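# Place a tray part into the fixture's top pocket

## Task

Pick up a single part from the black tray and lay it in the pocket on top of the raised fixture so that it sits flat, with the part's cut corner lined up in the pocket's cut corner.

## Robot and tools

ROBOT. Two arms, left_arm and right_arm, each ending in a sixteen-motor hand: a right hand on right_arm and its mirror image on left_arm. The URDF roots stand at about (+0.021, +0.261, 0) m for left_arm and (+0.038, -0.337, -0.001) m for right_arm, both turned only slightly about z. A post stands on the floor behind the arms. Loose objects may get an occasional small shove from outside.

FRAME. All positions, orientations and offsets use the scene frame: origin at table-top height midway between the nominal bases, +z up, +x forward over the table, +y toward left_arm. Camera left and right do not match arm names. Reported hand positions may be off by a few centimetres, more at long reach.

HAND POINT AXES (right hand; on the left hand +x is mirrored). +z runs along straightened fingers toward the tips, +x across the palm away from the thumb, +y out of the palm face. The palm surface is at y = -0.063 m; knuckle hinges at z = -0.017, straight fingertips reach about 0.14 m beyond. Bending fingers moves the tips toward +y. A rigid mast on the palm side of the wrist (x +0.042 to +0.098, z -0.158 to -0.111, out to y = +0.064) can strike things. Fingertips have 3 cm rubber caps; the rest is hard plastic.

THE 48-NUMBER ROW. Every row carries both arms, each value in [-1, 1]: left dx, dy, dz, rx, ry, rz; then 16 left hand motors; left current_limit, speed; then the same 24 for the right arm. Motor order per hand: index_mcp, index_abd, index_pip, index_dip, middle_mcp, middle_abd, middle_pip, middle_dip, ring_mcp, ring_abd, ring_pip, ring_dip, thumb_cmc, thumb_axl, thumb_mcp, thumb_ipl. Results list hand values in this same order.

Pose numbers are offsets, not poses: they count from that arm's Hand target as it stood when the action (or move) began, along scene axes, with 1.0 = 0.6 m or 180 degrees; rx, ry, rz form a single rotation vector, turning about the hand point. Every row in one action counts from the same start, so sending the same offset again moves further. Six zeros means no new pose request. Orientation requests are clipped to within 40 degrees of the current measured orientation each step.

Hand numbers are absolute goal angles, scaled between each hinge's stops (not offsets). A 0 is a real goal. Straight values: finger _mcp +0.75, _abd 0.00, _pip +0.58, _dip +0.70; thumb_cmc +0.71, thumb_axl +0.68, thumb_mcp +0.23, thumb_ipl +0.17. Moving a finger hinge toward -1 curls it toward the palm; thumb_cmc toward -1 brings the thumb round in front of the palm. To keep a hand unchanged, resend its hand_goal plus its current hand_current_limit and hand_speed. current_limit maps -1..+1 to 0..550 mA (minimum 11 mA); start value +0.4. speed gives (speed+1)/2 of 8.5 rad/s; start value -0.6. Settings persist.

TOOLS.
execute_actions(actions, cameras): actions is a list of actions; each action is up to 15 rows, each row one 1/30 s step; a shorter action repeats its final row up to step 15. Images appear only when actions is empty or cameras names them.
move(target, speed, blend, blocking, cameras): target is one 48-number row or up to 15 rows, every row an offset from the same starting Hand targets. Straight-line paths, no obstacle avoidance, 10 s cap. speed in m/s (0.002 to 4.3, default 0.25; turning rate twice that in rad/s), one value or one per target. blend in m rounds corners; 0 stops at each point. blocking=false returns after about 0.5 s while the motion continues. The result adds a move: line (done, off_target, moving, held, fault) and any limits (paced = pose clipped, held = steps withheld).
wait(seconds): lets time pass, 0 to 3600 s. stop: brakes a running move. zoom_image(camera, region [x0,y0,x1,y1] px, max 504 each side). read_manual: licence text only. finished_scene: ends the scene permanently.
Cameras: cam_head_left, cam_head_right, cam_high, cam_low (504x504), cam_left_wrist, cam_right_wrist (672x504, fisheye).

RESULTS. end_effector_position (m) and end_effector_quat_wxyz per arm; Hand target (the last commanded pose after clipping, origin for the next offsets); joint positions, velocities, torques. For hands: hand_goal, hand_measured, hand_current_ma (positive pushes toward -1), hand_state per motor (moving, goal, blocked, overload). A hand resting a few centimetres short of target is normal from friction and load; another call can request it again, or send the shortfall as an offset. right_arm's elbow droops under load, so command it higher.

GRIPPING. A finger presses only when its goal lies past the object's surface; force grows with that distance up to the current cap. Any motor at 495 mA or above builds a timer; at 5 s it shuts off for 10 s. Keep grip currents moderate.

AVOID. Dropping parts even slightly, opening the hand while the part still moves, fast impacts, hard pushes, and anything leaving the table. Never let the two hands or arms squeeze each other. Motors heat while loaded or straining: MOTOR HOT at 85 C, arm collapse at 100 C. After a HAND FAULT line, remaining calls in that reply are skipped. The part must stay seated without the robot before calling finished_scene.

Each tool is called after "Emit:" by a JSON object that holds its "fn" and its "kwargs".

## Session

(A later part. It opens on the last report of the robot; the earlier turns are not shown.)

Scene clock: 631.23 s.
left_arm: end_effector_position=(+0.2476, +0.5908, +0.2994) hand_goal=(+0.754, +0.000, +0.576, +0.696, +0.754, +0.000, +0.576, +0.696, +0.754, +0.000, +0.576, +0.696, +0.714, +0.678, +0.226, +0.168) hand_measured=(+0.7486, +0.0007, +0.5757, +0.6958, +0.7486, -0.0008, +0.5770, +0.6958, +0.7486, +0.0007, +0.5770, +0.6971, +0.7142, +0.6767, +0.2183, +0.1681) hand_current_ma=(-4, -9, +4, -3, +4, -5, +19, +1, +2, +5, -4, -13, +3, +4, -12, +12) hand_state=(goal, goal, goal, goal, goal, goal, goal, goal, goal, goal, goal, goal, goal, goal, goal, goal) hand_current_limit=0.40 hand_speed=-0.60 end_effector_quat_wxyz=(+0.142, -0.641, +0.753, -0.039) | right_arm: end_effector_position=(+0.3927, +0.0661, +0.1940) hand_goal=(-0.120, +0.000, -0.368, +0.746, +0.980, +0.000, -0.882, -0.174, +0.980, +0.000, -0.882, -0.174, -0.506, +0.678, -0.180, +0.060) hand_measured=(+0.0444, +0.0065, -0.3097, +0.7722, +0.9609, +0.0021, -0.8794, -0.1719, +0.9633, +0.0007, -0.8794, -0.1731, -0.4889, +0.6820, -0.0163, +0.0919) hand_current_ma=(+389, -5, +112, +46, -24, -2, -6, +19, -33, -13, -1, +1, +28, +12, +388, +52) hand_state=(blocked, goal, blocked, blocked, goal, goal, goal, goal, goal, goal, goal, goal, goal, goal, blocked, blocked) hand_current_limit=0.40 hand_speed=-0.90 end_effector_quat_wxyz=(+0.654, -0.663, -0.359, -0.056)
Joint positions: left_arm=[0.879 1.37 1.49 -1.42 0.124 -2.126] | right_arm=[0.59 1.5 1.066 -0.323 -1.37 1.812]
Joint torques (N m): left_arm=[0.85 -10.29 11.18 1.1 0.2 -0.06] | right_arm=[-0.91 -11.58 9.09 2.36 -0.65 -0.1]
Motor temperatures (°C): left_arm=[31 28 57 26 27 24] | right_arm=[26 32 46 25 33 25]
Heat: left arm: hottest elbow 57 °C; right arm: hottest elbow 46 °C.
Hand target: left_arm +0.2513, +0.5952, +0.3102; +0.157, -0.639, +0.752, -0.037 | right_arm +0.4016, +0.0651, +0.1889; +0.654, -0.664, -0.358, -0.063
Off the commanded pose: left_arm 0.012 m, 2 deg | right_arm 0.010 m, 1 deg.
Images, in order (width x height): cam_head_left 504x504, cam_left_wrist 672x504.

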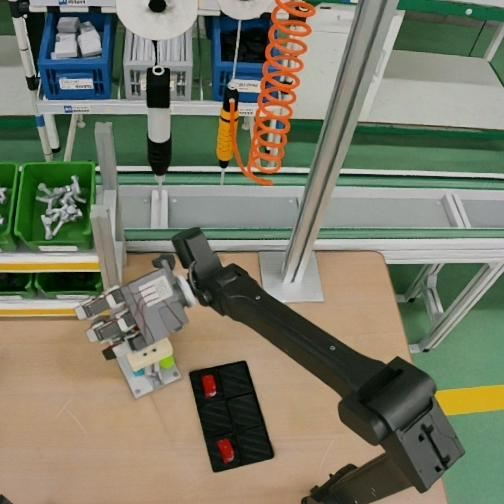

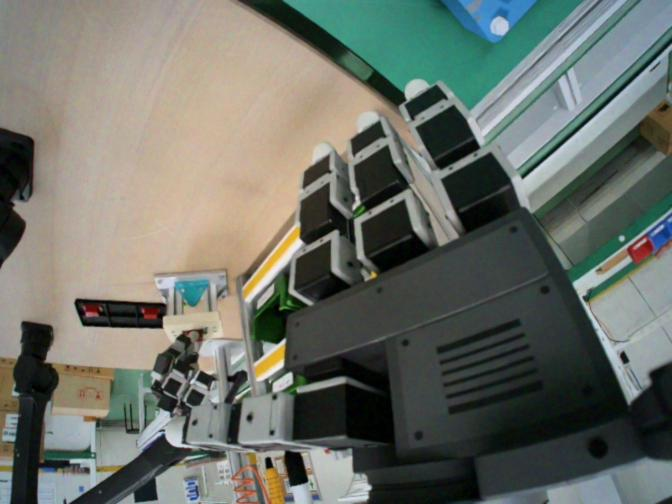

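Emit:
{"fn": "execute_actions", "kwargs": {"actions": [[[0,0,0,0,0,0,0.754,0,0.576,0.696,0.754,0,0.576,0.696,0.754,0,0.576,0.696,0.714,0.678,0.226,0.168,0.4,-0.6,0,0,0.004,0,0,0,0.03,0,-0.368,0.745,0.98,0,-0.883,-0.174,0.98,0,-0.883,-0.174,-0.506,0.678,-0.04,0.0595,0.2,-0.94],[0,0,0,0,0,0,0.754,0,0.576,0.696,0.754,0,0.576,0.696,0.754,0,0.576,0.696,0.714,0.678,0.226,0.168,0.4,-0.6,0,0,0.008,0,0,0,0.03,0,-0.368,0.745,0.98,0,-0.883,-0.174,0.98,0,-0.883,-0.174,-0.506,0.678,-0.04,0.0595,0.2,-0.94]],[[0,0,0,0,0,0,0.754,0,0.576,0.696,0.754,0,0.576,0.696,0.754,0,0.576,0.696,0.714,0.678,0.226,0.168,0.4,-0.6,0,0,0,0,0,0,0.16,0,-0.368,0.745,0.98,0,-0.883,-0.174,0.98,0,-0.883,-0.174,-0.506,0.678,0.075,0.0595,0.2,-0.94],[0,0,0,0,0,0,0.754,0,0.576,0.696,0.754,0,0.576,0.696,0.754,0,0.576,0.696,0.714,0.678,0.226,0.168,0.4,-0.6,0,0,0,0,0,0,0.16,0,-0.368,0.745,0.98,0,-0.883,-0.174,0.98,0,-0.883,-0.174,-0.506,0.678,0.075,0.0595,0.2,-0.94]]], "cameras": ["cam_right_wrist","cam_high"]}}

Emit:
{"fn": "zoom_image", "kwargs": {"camera": "cam_right_wrist", "region": [500, 0, 672, 180]}}

Emit:
{"fn": "zoom_image", "kwargs": {"camera": "cam_high", "region": [274, 218, 322, 266]}}

Scene clock: 635.97 s.
left_arm: end_effector_position=(+0.2476, +0.5908, +0.2994) hand_goal=(+0.754, +0.000, +0.576, +0.696, +0.754, +0.000, +0.576, +0.696, +0.754, +0.000, +0.576, +0.696, +0.714, +0.678, +0.226, +0.168) hand_measured=(+0.7486, +0.0007, +0.5770, +0.6958, +0.7486, +0.0007, +0.5757, +0.6958, +0.7486, -0.0008, +0.5770, +0.6958, +0.7142, +0.6777, +0.2193, +0.1672) hand_current_ma=(+8, -3, -4, -4, +9, -18, +0, -2, +6, +2, -20, +0, -5, +16, -4, +4) hand_state=(goal, goal, goal, goal, goal, goal, goal, goal, goal, goal, goal, goal, goal, goal, goal, goal) hand_current_limit=0.40 hand_speed=-0.60 end_effector_quat_wxyz=(+0.142, -0.641, +0.753, -0.039) | right_arm: end_effector_position=(+0.3928, +0.0661, +0.1939) hand_goal=(+0.160, +0.000, -0.368, +0.746, +0.980, +0.000, -0.882, -0.174, +0.980, +0.000, -0.882, -0.174, -0.506, +0.678, +0.076, +0.060) hand_measured=(+0.1457, +0.0051, -0.3597, +0.7518, +0.9609, +0.0007, -0.8807, -0.1731, +0.9633, +0.0007, -0.8794, -0.1731, -0.4889, +0.6830, +0.0738, +0.0643) hand_current_ma=(-12, -9, +1, +0, -32, -6, -1, +25, -16, -13, -24, -6, +5, +30, +6, -7) hand_state=(goal, goal, goal, goal, goal, goal, goal, goal, goal, goal, goal, goal, goal, goal, goal, goal) hand_current_limit=0.20 hand_speed=-0.94 end_effector_quat_wxyz=(+0.654, -0.663, -0.359, -0.056)
Joint positions: left_arm=[0.879 1.37 1.49 -1.42 0.124 -2.126] | right_arm=[0.59 1.5 1.066 -0.323 -1.369 1.812]
Joint velocities: left_arm=[-0.005 -0.005 -0.046 0.007 -0.066 0.022] | right_arm=[within noise]
Joint torques (N m): left_arm=[0.67 -10.4 11.17 1.09 0.16 -0.05] | right_arm=[-0.91 -11.99 9.7 1.95 -0.67 -0.07]
Motor temperatures (°C): left_arm=[31 28 57 26 27 24] | right_arm=[26 32 46 25 33 25]
Heat: left arm: hottest elbow 57 °C; right arm: hottest elbow 46 °C.
Hand target: left_arm +0.2513, +0.5952, +0.3102; +0.157, -0.639, +0.752, -0.037 | right_arm +0.4017, +0.0652, +0.1937; +0.654, -0.664, -0.358, -0.063
Off the commanded pose: left_arm 0.012 m, 2 deg | right_arm 0.009 m, 1 deg.
Step readings (end_effector_position of left_arm | right_arm):
0: (+0.2476, +0.5908, +0.2994) | (+0.3927, +0.0661, +0.1940)
1: (+0.2476, +0.5908, +0.2994) | (+0.3927, +0.0661, +0.1940)
2: (+0.2476, +0.5908, +0.2994) | (+0.3927, +0.0661, +0.1940)
4: (+0.2476, +0.5908, +0.2994) | (+0.3927, +0.0661, +0.1940)
8: (+0.2476, +0.5908, +0.2994) | (+0.3927, +0.0661, +0.1940)
15: (+0.2476, +0.5908, +0.2994) | (+0.3927, +0.0661, +0.1940)
16: (+0.2476, +0.5908, +0.2994) | (+0.3927, +0.0661, +0.1940)
17: (+0.2476, +0.5908, +0.2994) | (+0.3927, +0.0661, +0.1940)
19: (+0.2476, +0.5908, +0.2994) | (+0.3927, +0.0661, +0.1940)
23: (+0.2476, +0.5908, +0.2994) | (+0.3927, +0.0661, +0.1940)
30: (+0.2476, +0.5908, +0.2994) | (+0.3928, +0.0661, +0.1939)
cam_right_wrist: T_world_to_cam=[[-0.19241, -0.25711, -0.94703, 0.30445], [-0.30058, -0.90324, 0.30629, 0.06772], [-0.93415, 0.34359, 0.09651, 0.44726]] pos_world=[0.49674, -0.01423, 0.22442]
Images, in order (width x height): cam_high 504x504, cam_right_wrist 672x504.

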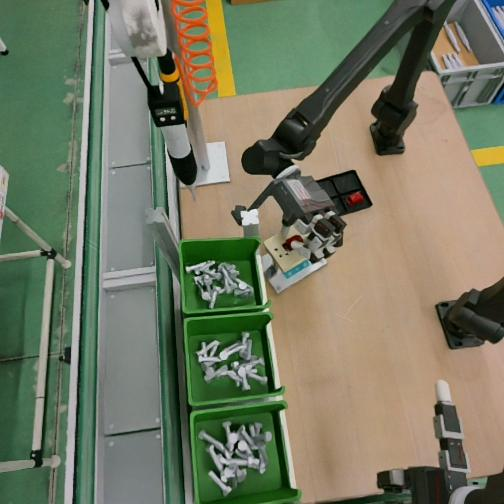

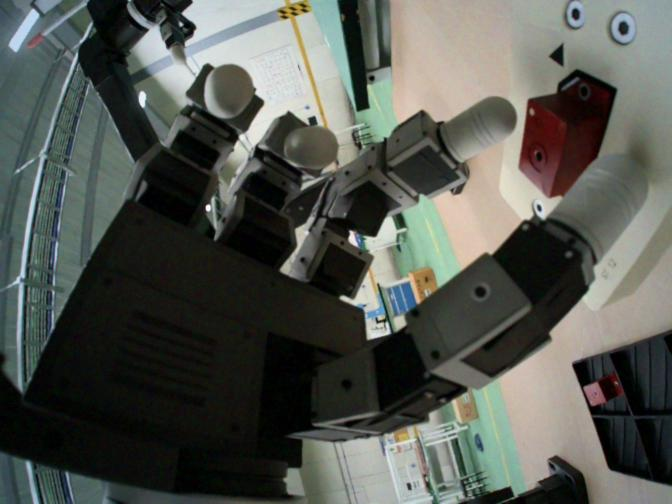

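Scaled by 2.800 from the camera's image (finer frame: 960x720).

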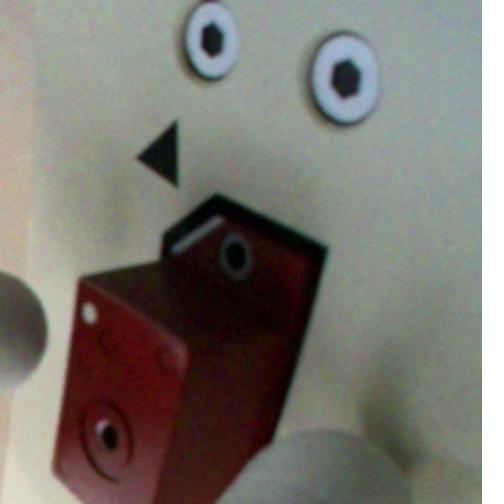

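Scaled by 10.500 from the camera's image (finer frame: 720x720).

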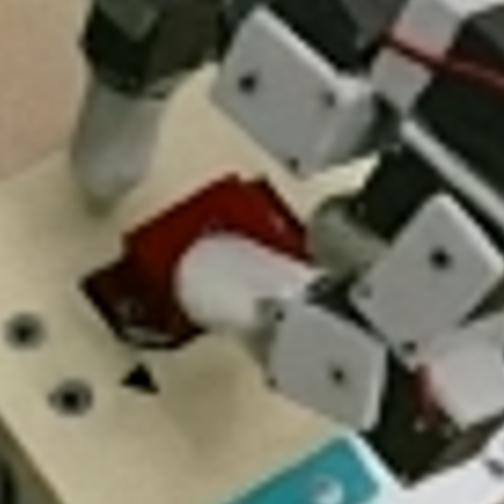

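Emit:
{"fn": "move", "kwargs": {"target": [[0,0,0,0,0,0,0.754,0,0.576,0.696,0.754,0,0.576,0.696,0.754,0,0.576,0.696,0.714,0.678,0.226,0.168,0.4,-0.6,0,0,0.08,0,0,0,0.16,0,-0.368,0.745,0.98,0,-0.883,-0.174,0.98,0,-0.883,-0.174,-0.506,0.678,0.075,0.0595,0.2,-0.94],[0,0,0,0,0,0,0.754,0,0.576,0.696,0.754,0,0.576,0.696,0.754,0,0.576,0.696,0.714,0.678,0.226,0.168,0.4,-0.6,0,0,0.16,0,0,0,0.16,0,-0.368,0.745,0.98,0,-0.883,-0.174,0.98,0,-0.883,-0.174,-0.506,0.678,0.075,0.0595,0.2,-0.94],[0,0,0,0,0,0,0.754,0,0.576,0.696,0.754,0,0.576,0.696,0.754,0,0.576,0.696,0.714,0.678,0.226,0.168,0.4,-0.6,-0.06,-0.3,0.17,0,0,-0.12,0.16,0,-0.368,0.745,0.98,0,-0.883,-0.174,0.98,0,-0.883,-0.174,-0.506,0.678,0.075,0.0595,0.2,-0.94]], "speed": [0.08,0.2,0.25], "blend": [0.01,0.02,0], "cameras": ["cam_head_left","cam_head_right","cam_high","cam_right_wrist","cam_left_wrist"]}}

Emit:
{"fn": "zoom_image", "kwargs": {"camera": "cam_head_left", "region": [110, 300, 180, 370]}}

Emit:
{"fn": "zoom_image", "kwargs": {"camera": "cam_high", "region": [270, 220, 318, 268]}}

Emit:
{"fn": "zoom_image", "kwargs": {"camera": "cam_left_wrist", "region": [150, 290, 250, 390]}}

Scene clock: 641.63 s.
left_arm: end_effector_position=(+0.2476, +0.5908, +0.2994) hand_goal=(+0.754, +0.000, +0.576, +0.696, +0.754, +0.000, +0.576, +0.696, +0.754, +0.000, +0.576, +0.696, +0.714, +0.678, +0.226, +0.168) hand_measured=(+0.7486, -0.0008, +0.5757, +0.6958, +0.7486, -0.0008, +0.5757, +0.6958, +0.7498, -0.0008, +0.5757, +0.6971, +0.7154, +0.6777, +0.2193, +0.1672) hand_current_ma=(+10, -2, -9, -10, +4, -13, +3, -6, -7, +7, +2, +23, +8, +2, +0, +2) hand_state=(goal, goal, goal, goal, goal, goal, goal, goal, goal, goal, goal, goal, goal, goal, goal, goal) hand_current_limit=0.40 hand_speed=-0.60 end_effector_quat_wxyz=(+0.142, -0.641, +0.753, -0.039) | right_arm: end_effector_position=(+0.3632, -0.1115, +0.2914) hand_goal=(+0.160, +0.000, -0.368, +0.746, +0.980, +0.000, -0.882, -0.174, +0.980, +0.000, -0.882, -0.174, -0.506, +0.678, +0.076, +0.060) hand_measured=(+0.1469, +0.0051, -0.3597, +0.7518, +0.9609, +0.0021, -0.8820, -0.1719, +0.9621, +0.0007, -0.8807, -0.1731, -0.4952, +0.6820, +0.0748, +0.0652) hand_current_ma=(-23, +18, +31, -21, -29, -8, -2, +12, -26, +0, -8, +7, +6, +31, +22, +12) hand_state=(goal, goal, goal, goal, goal, goal, goal, goal, goal, goal, goal, goal, goal, goal, goal, goal) hand_current_limit=0.20 hand_speed=-0.94 end_effector_quat_wxyz=(-0.632, +0.720, +0.226, +0.177)
Joint positions: left_arm=[0.879 1.37 1.49 -1.42 0.124 -2.126] | right_arm=[0.244 0.99 0.886 -0.556 -1.342 1.917]
Joint torques (N m): left_arm=[0.85 -10.34 11.19 1.06 0.19 -0.06] | right_arm=[-1.03 -5.66 10.37 1.42 -0.73 -0.12]
Motor temperatures (°C): left_arm=[31 28 58 26 27 24] | right_arm=[26 32 46 25 32 25]
Heat: left arm: hottest elbow 58 °C; right arm: hottest elbow 46 °C.
Hand target: left_arm +0.2513, +0.5952, +0.3102; +0.157, -0.639, +0.752, -0.037 | right_arm +0.3657, -0.1148, +0.2957; -0.630, +0.719, +0.227, +0.185
Off the commanded pose: left_arm 0.012 m, 2 deg | right_arm 0.006 m, 1 deg.
move: done
cam_right_wrist: T_world_to_cam=[[-0.27867, -0.16853, -0.94549, 0.3862], [-0.61373, -0.72599, 0.31029, 0.0008], [-0.7387, 0.66674, 0.09888, 0.43548]] pos_world=[0.4298, -0.22468, 0.32183]
Images, in order (width x height): cam_head_left 504x504, cam_head_right 504x504, cam_high 504x504, cam_left_wrist 672x504, cam_right_wrist 672x504.

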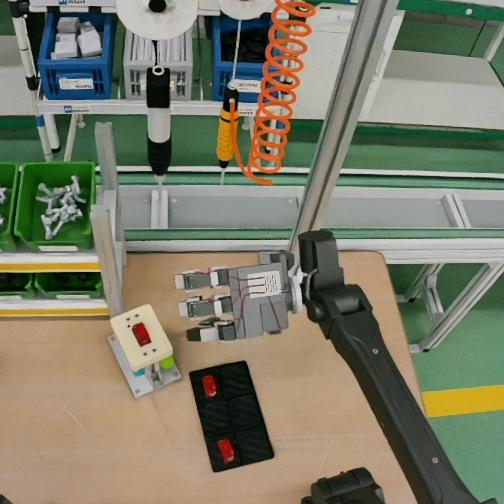

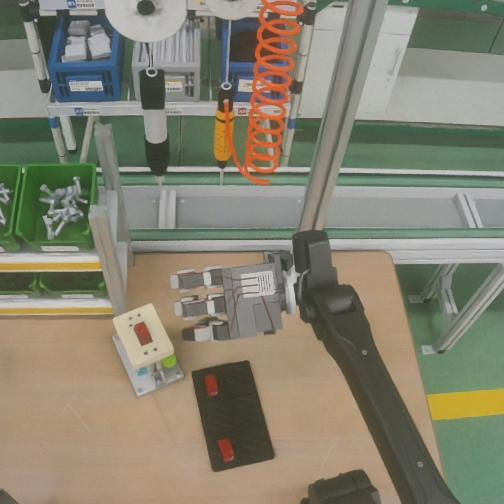

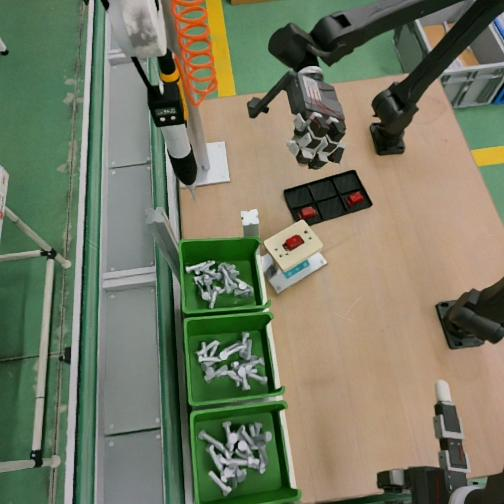

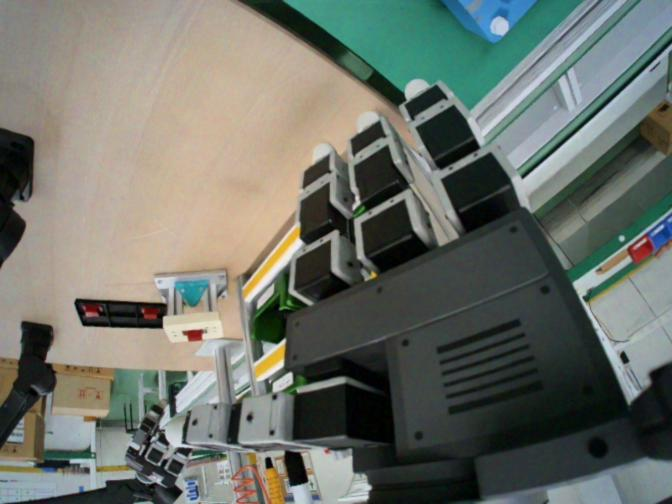

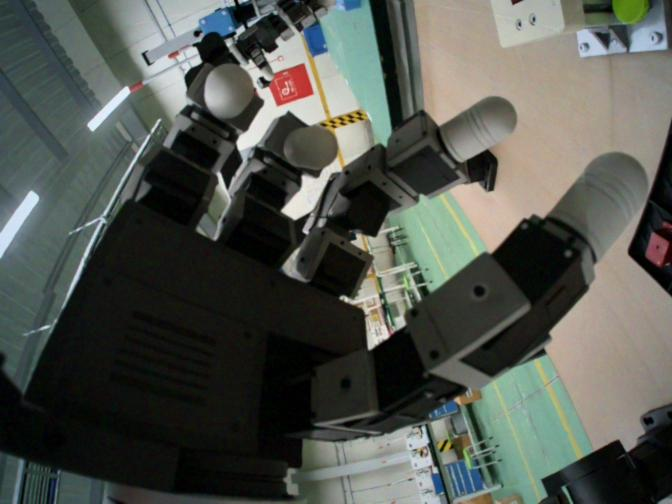

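Scaled by 7.200 from the camera's image (finer frame: 720x720).

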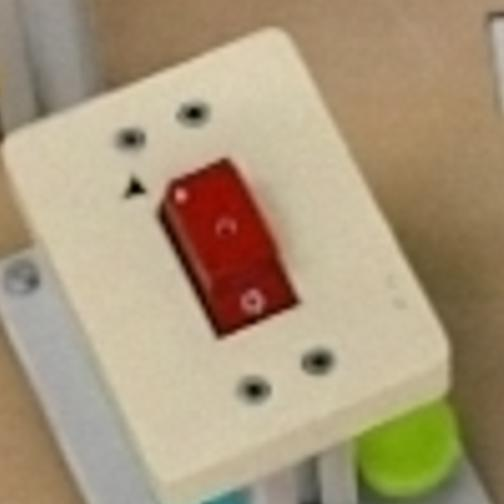

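Scaled by 10.500 from the camera's image (finer frame: 720x720).

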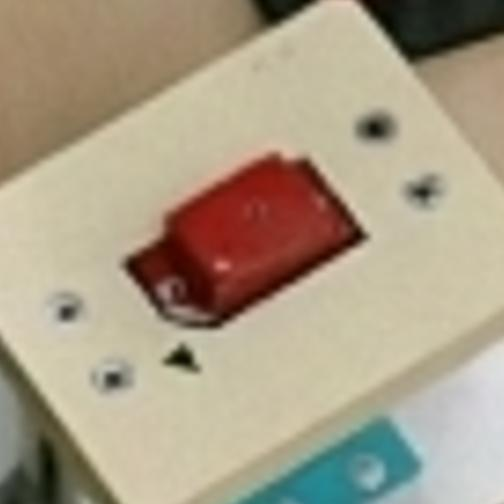

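Scaled by 5.040 from the camera's image (finer frame: 960x720).

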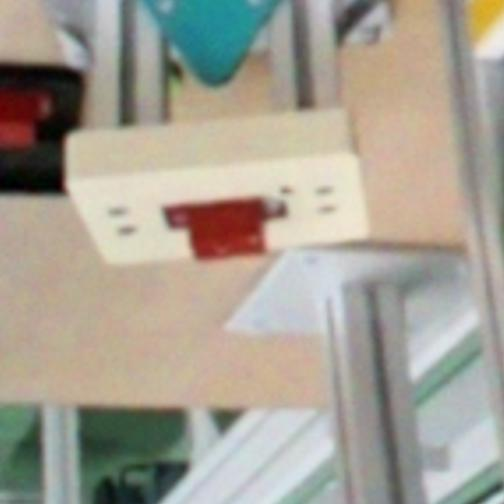

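Emit:
{"fn": "finished_scene", "kwargs": {}}

The scene is finished: the task was done.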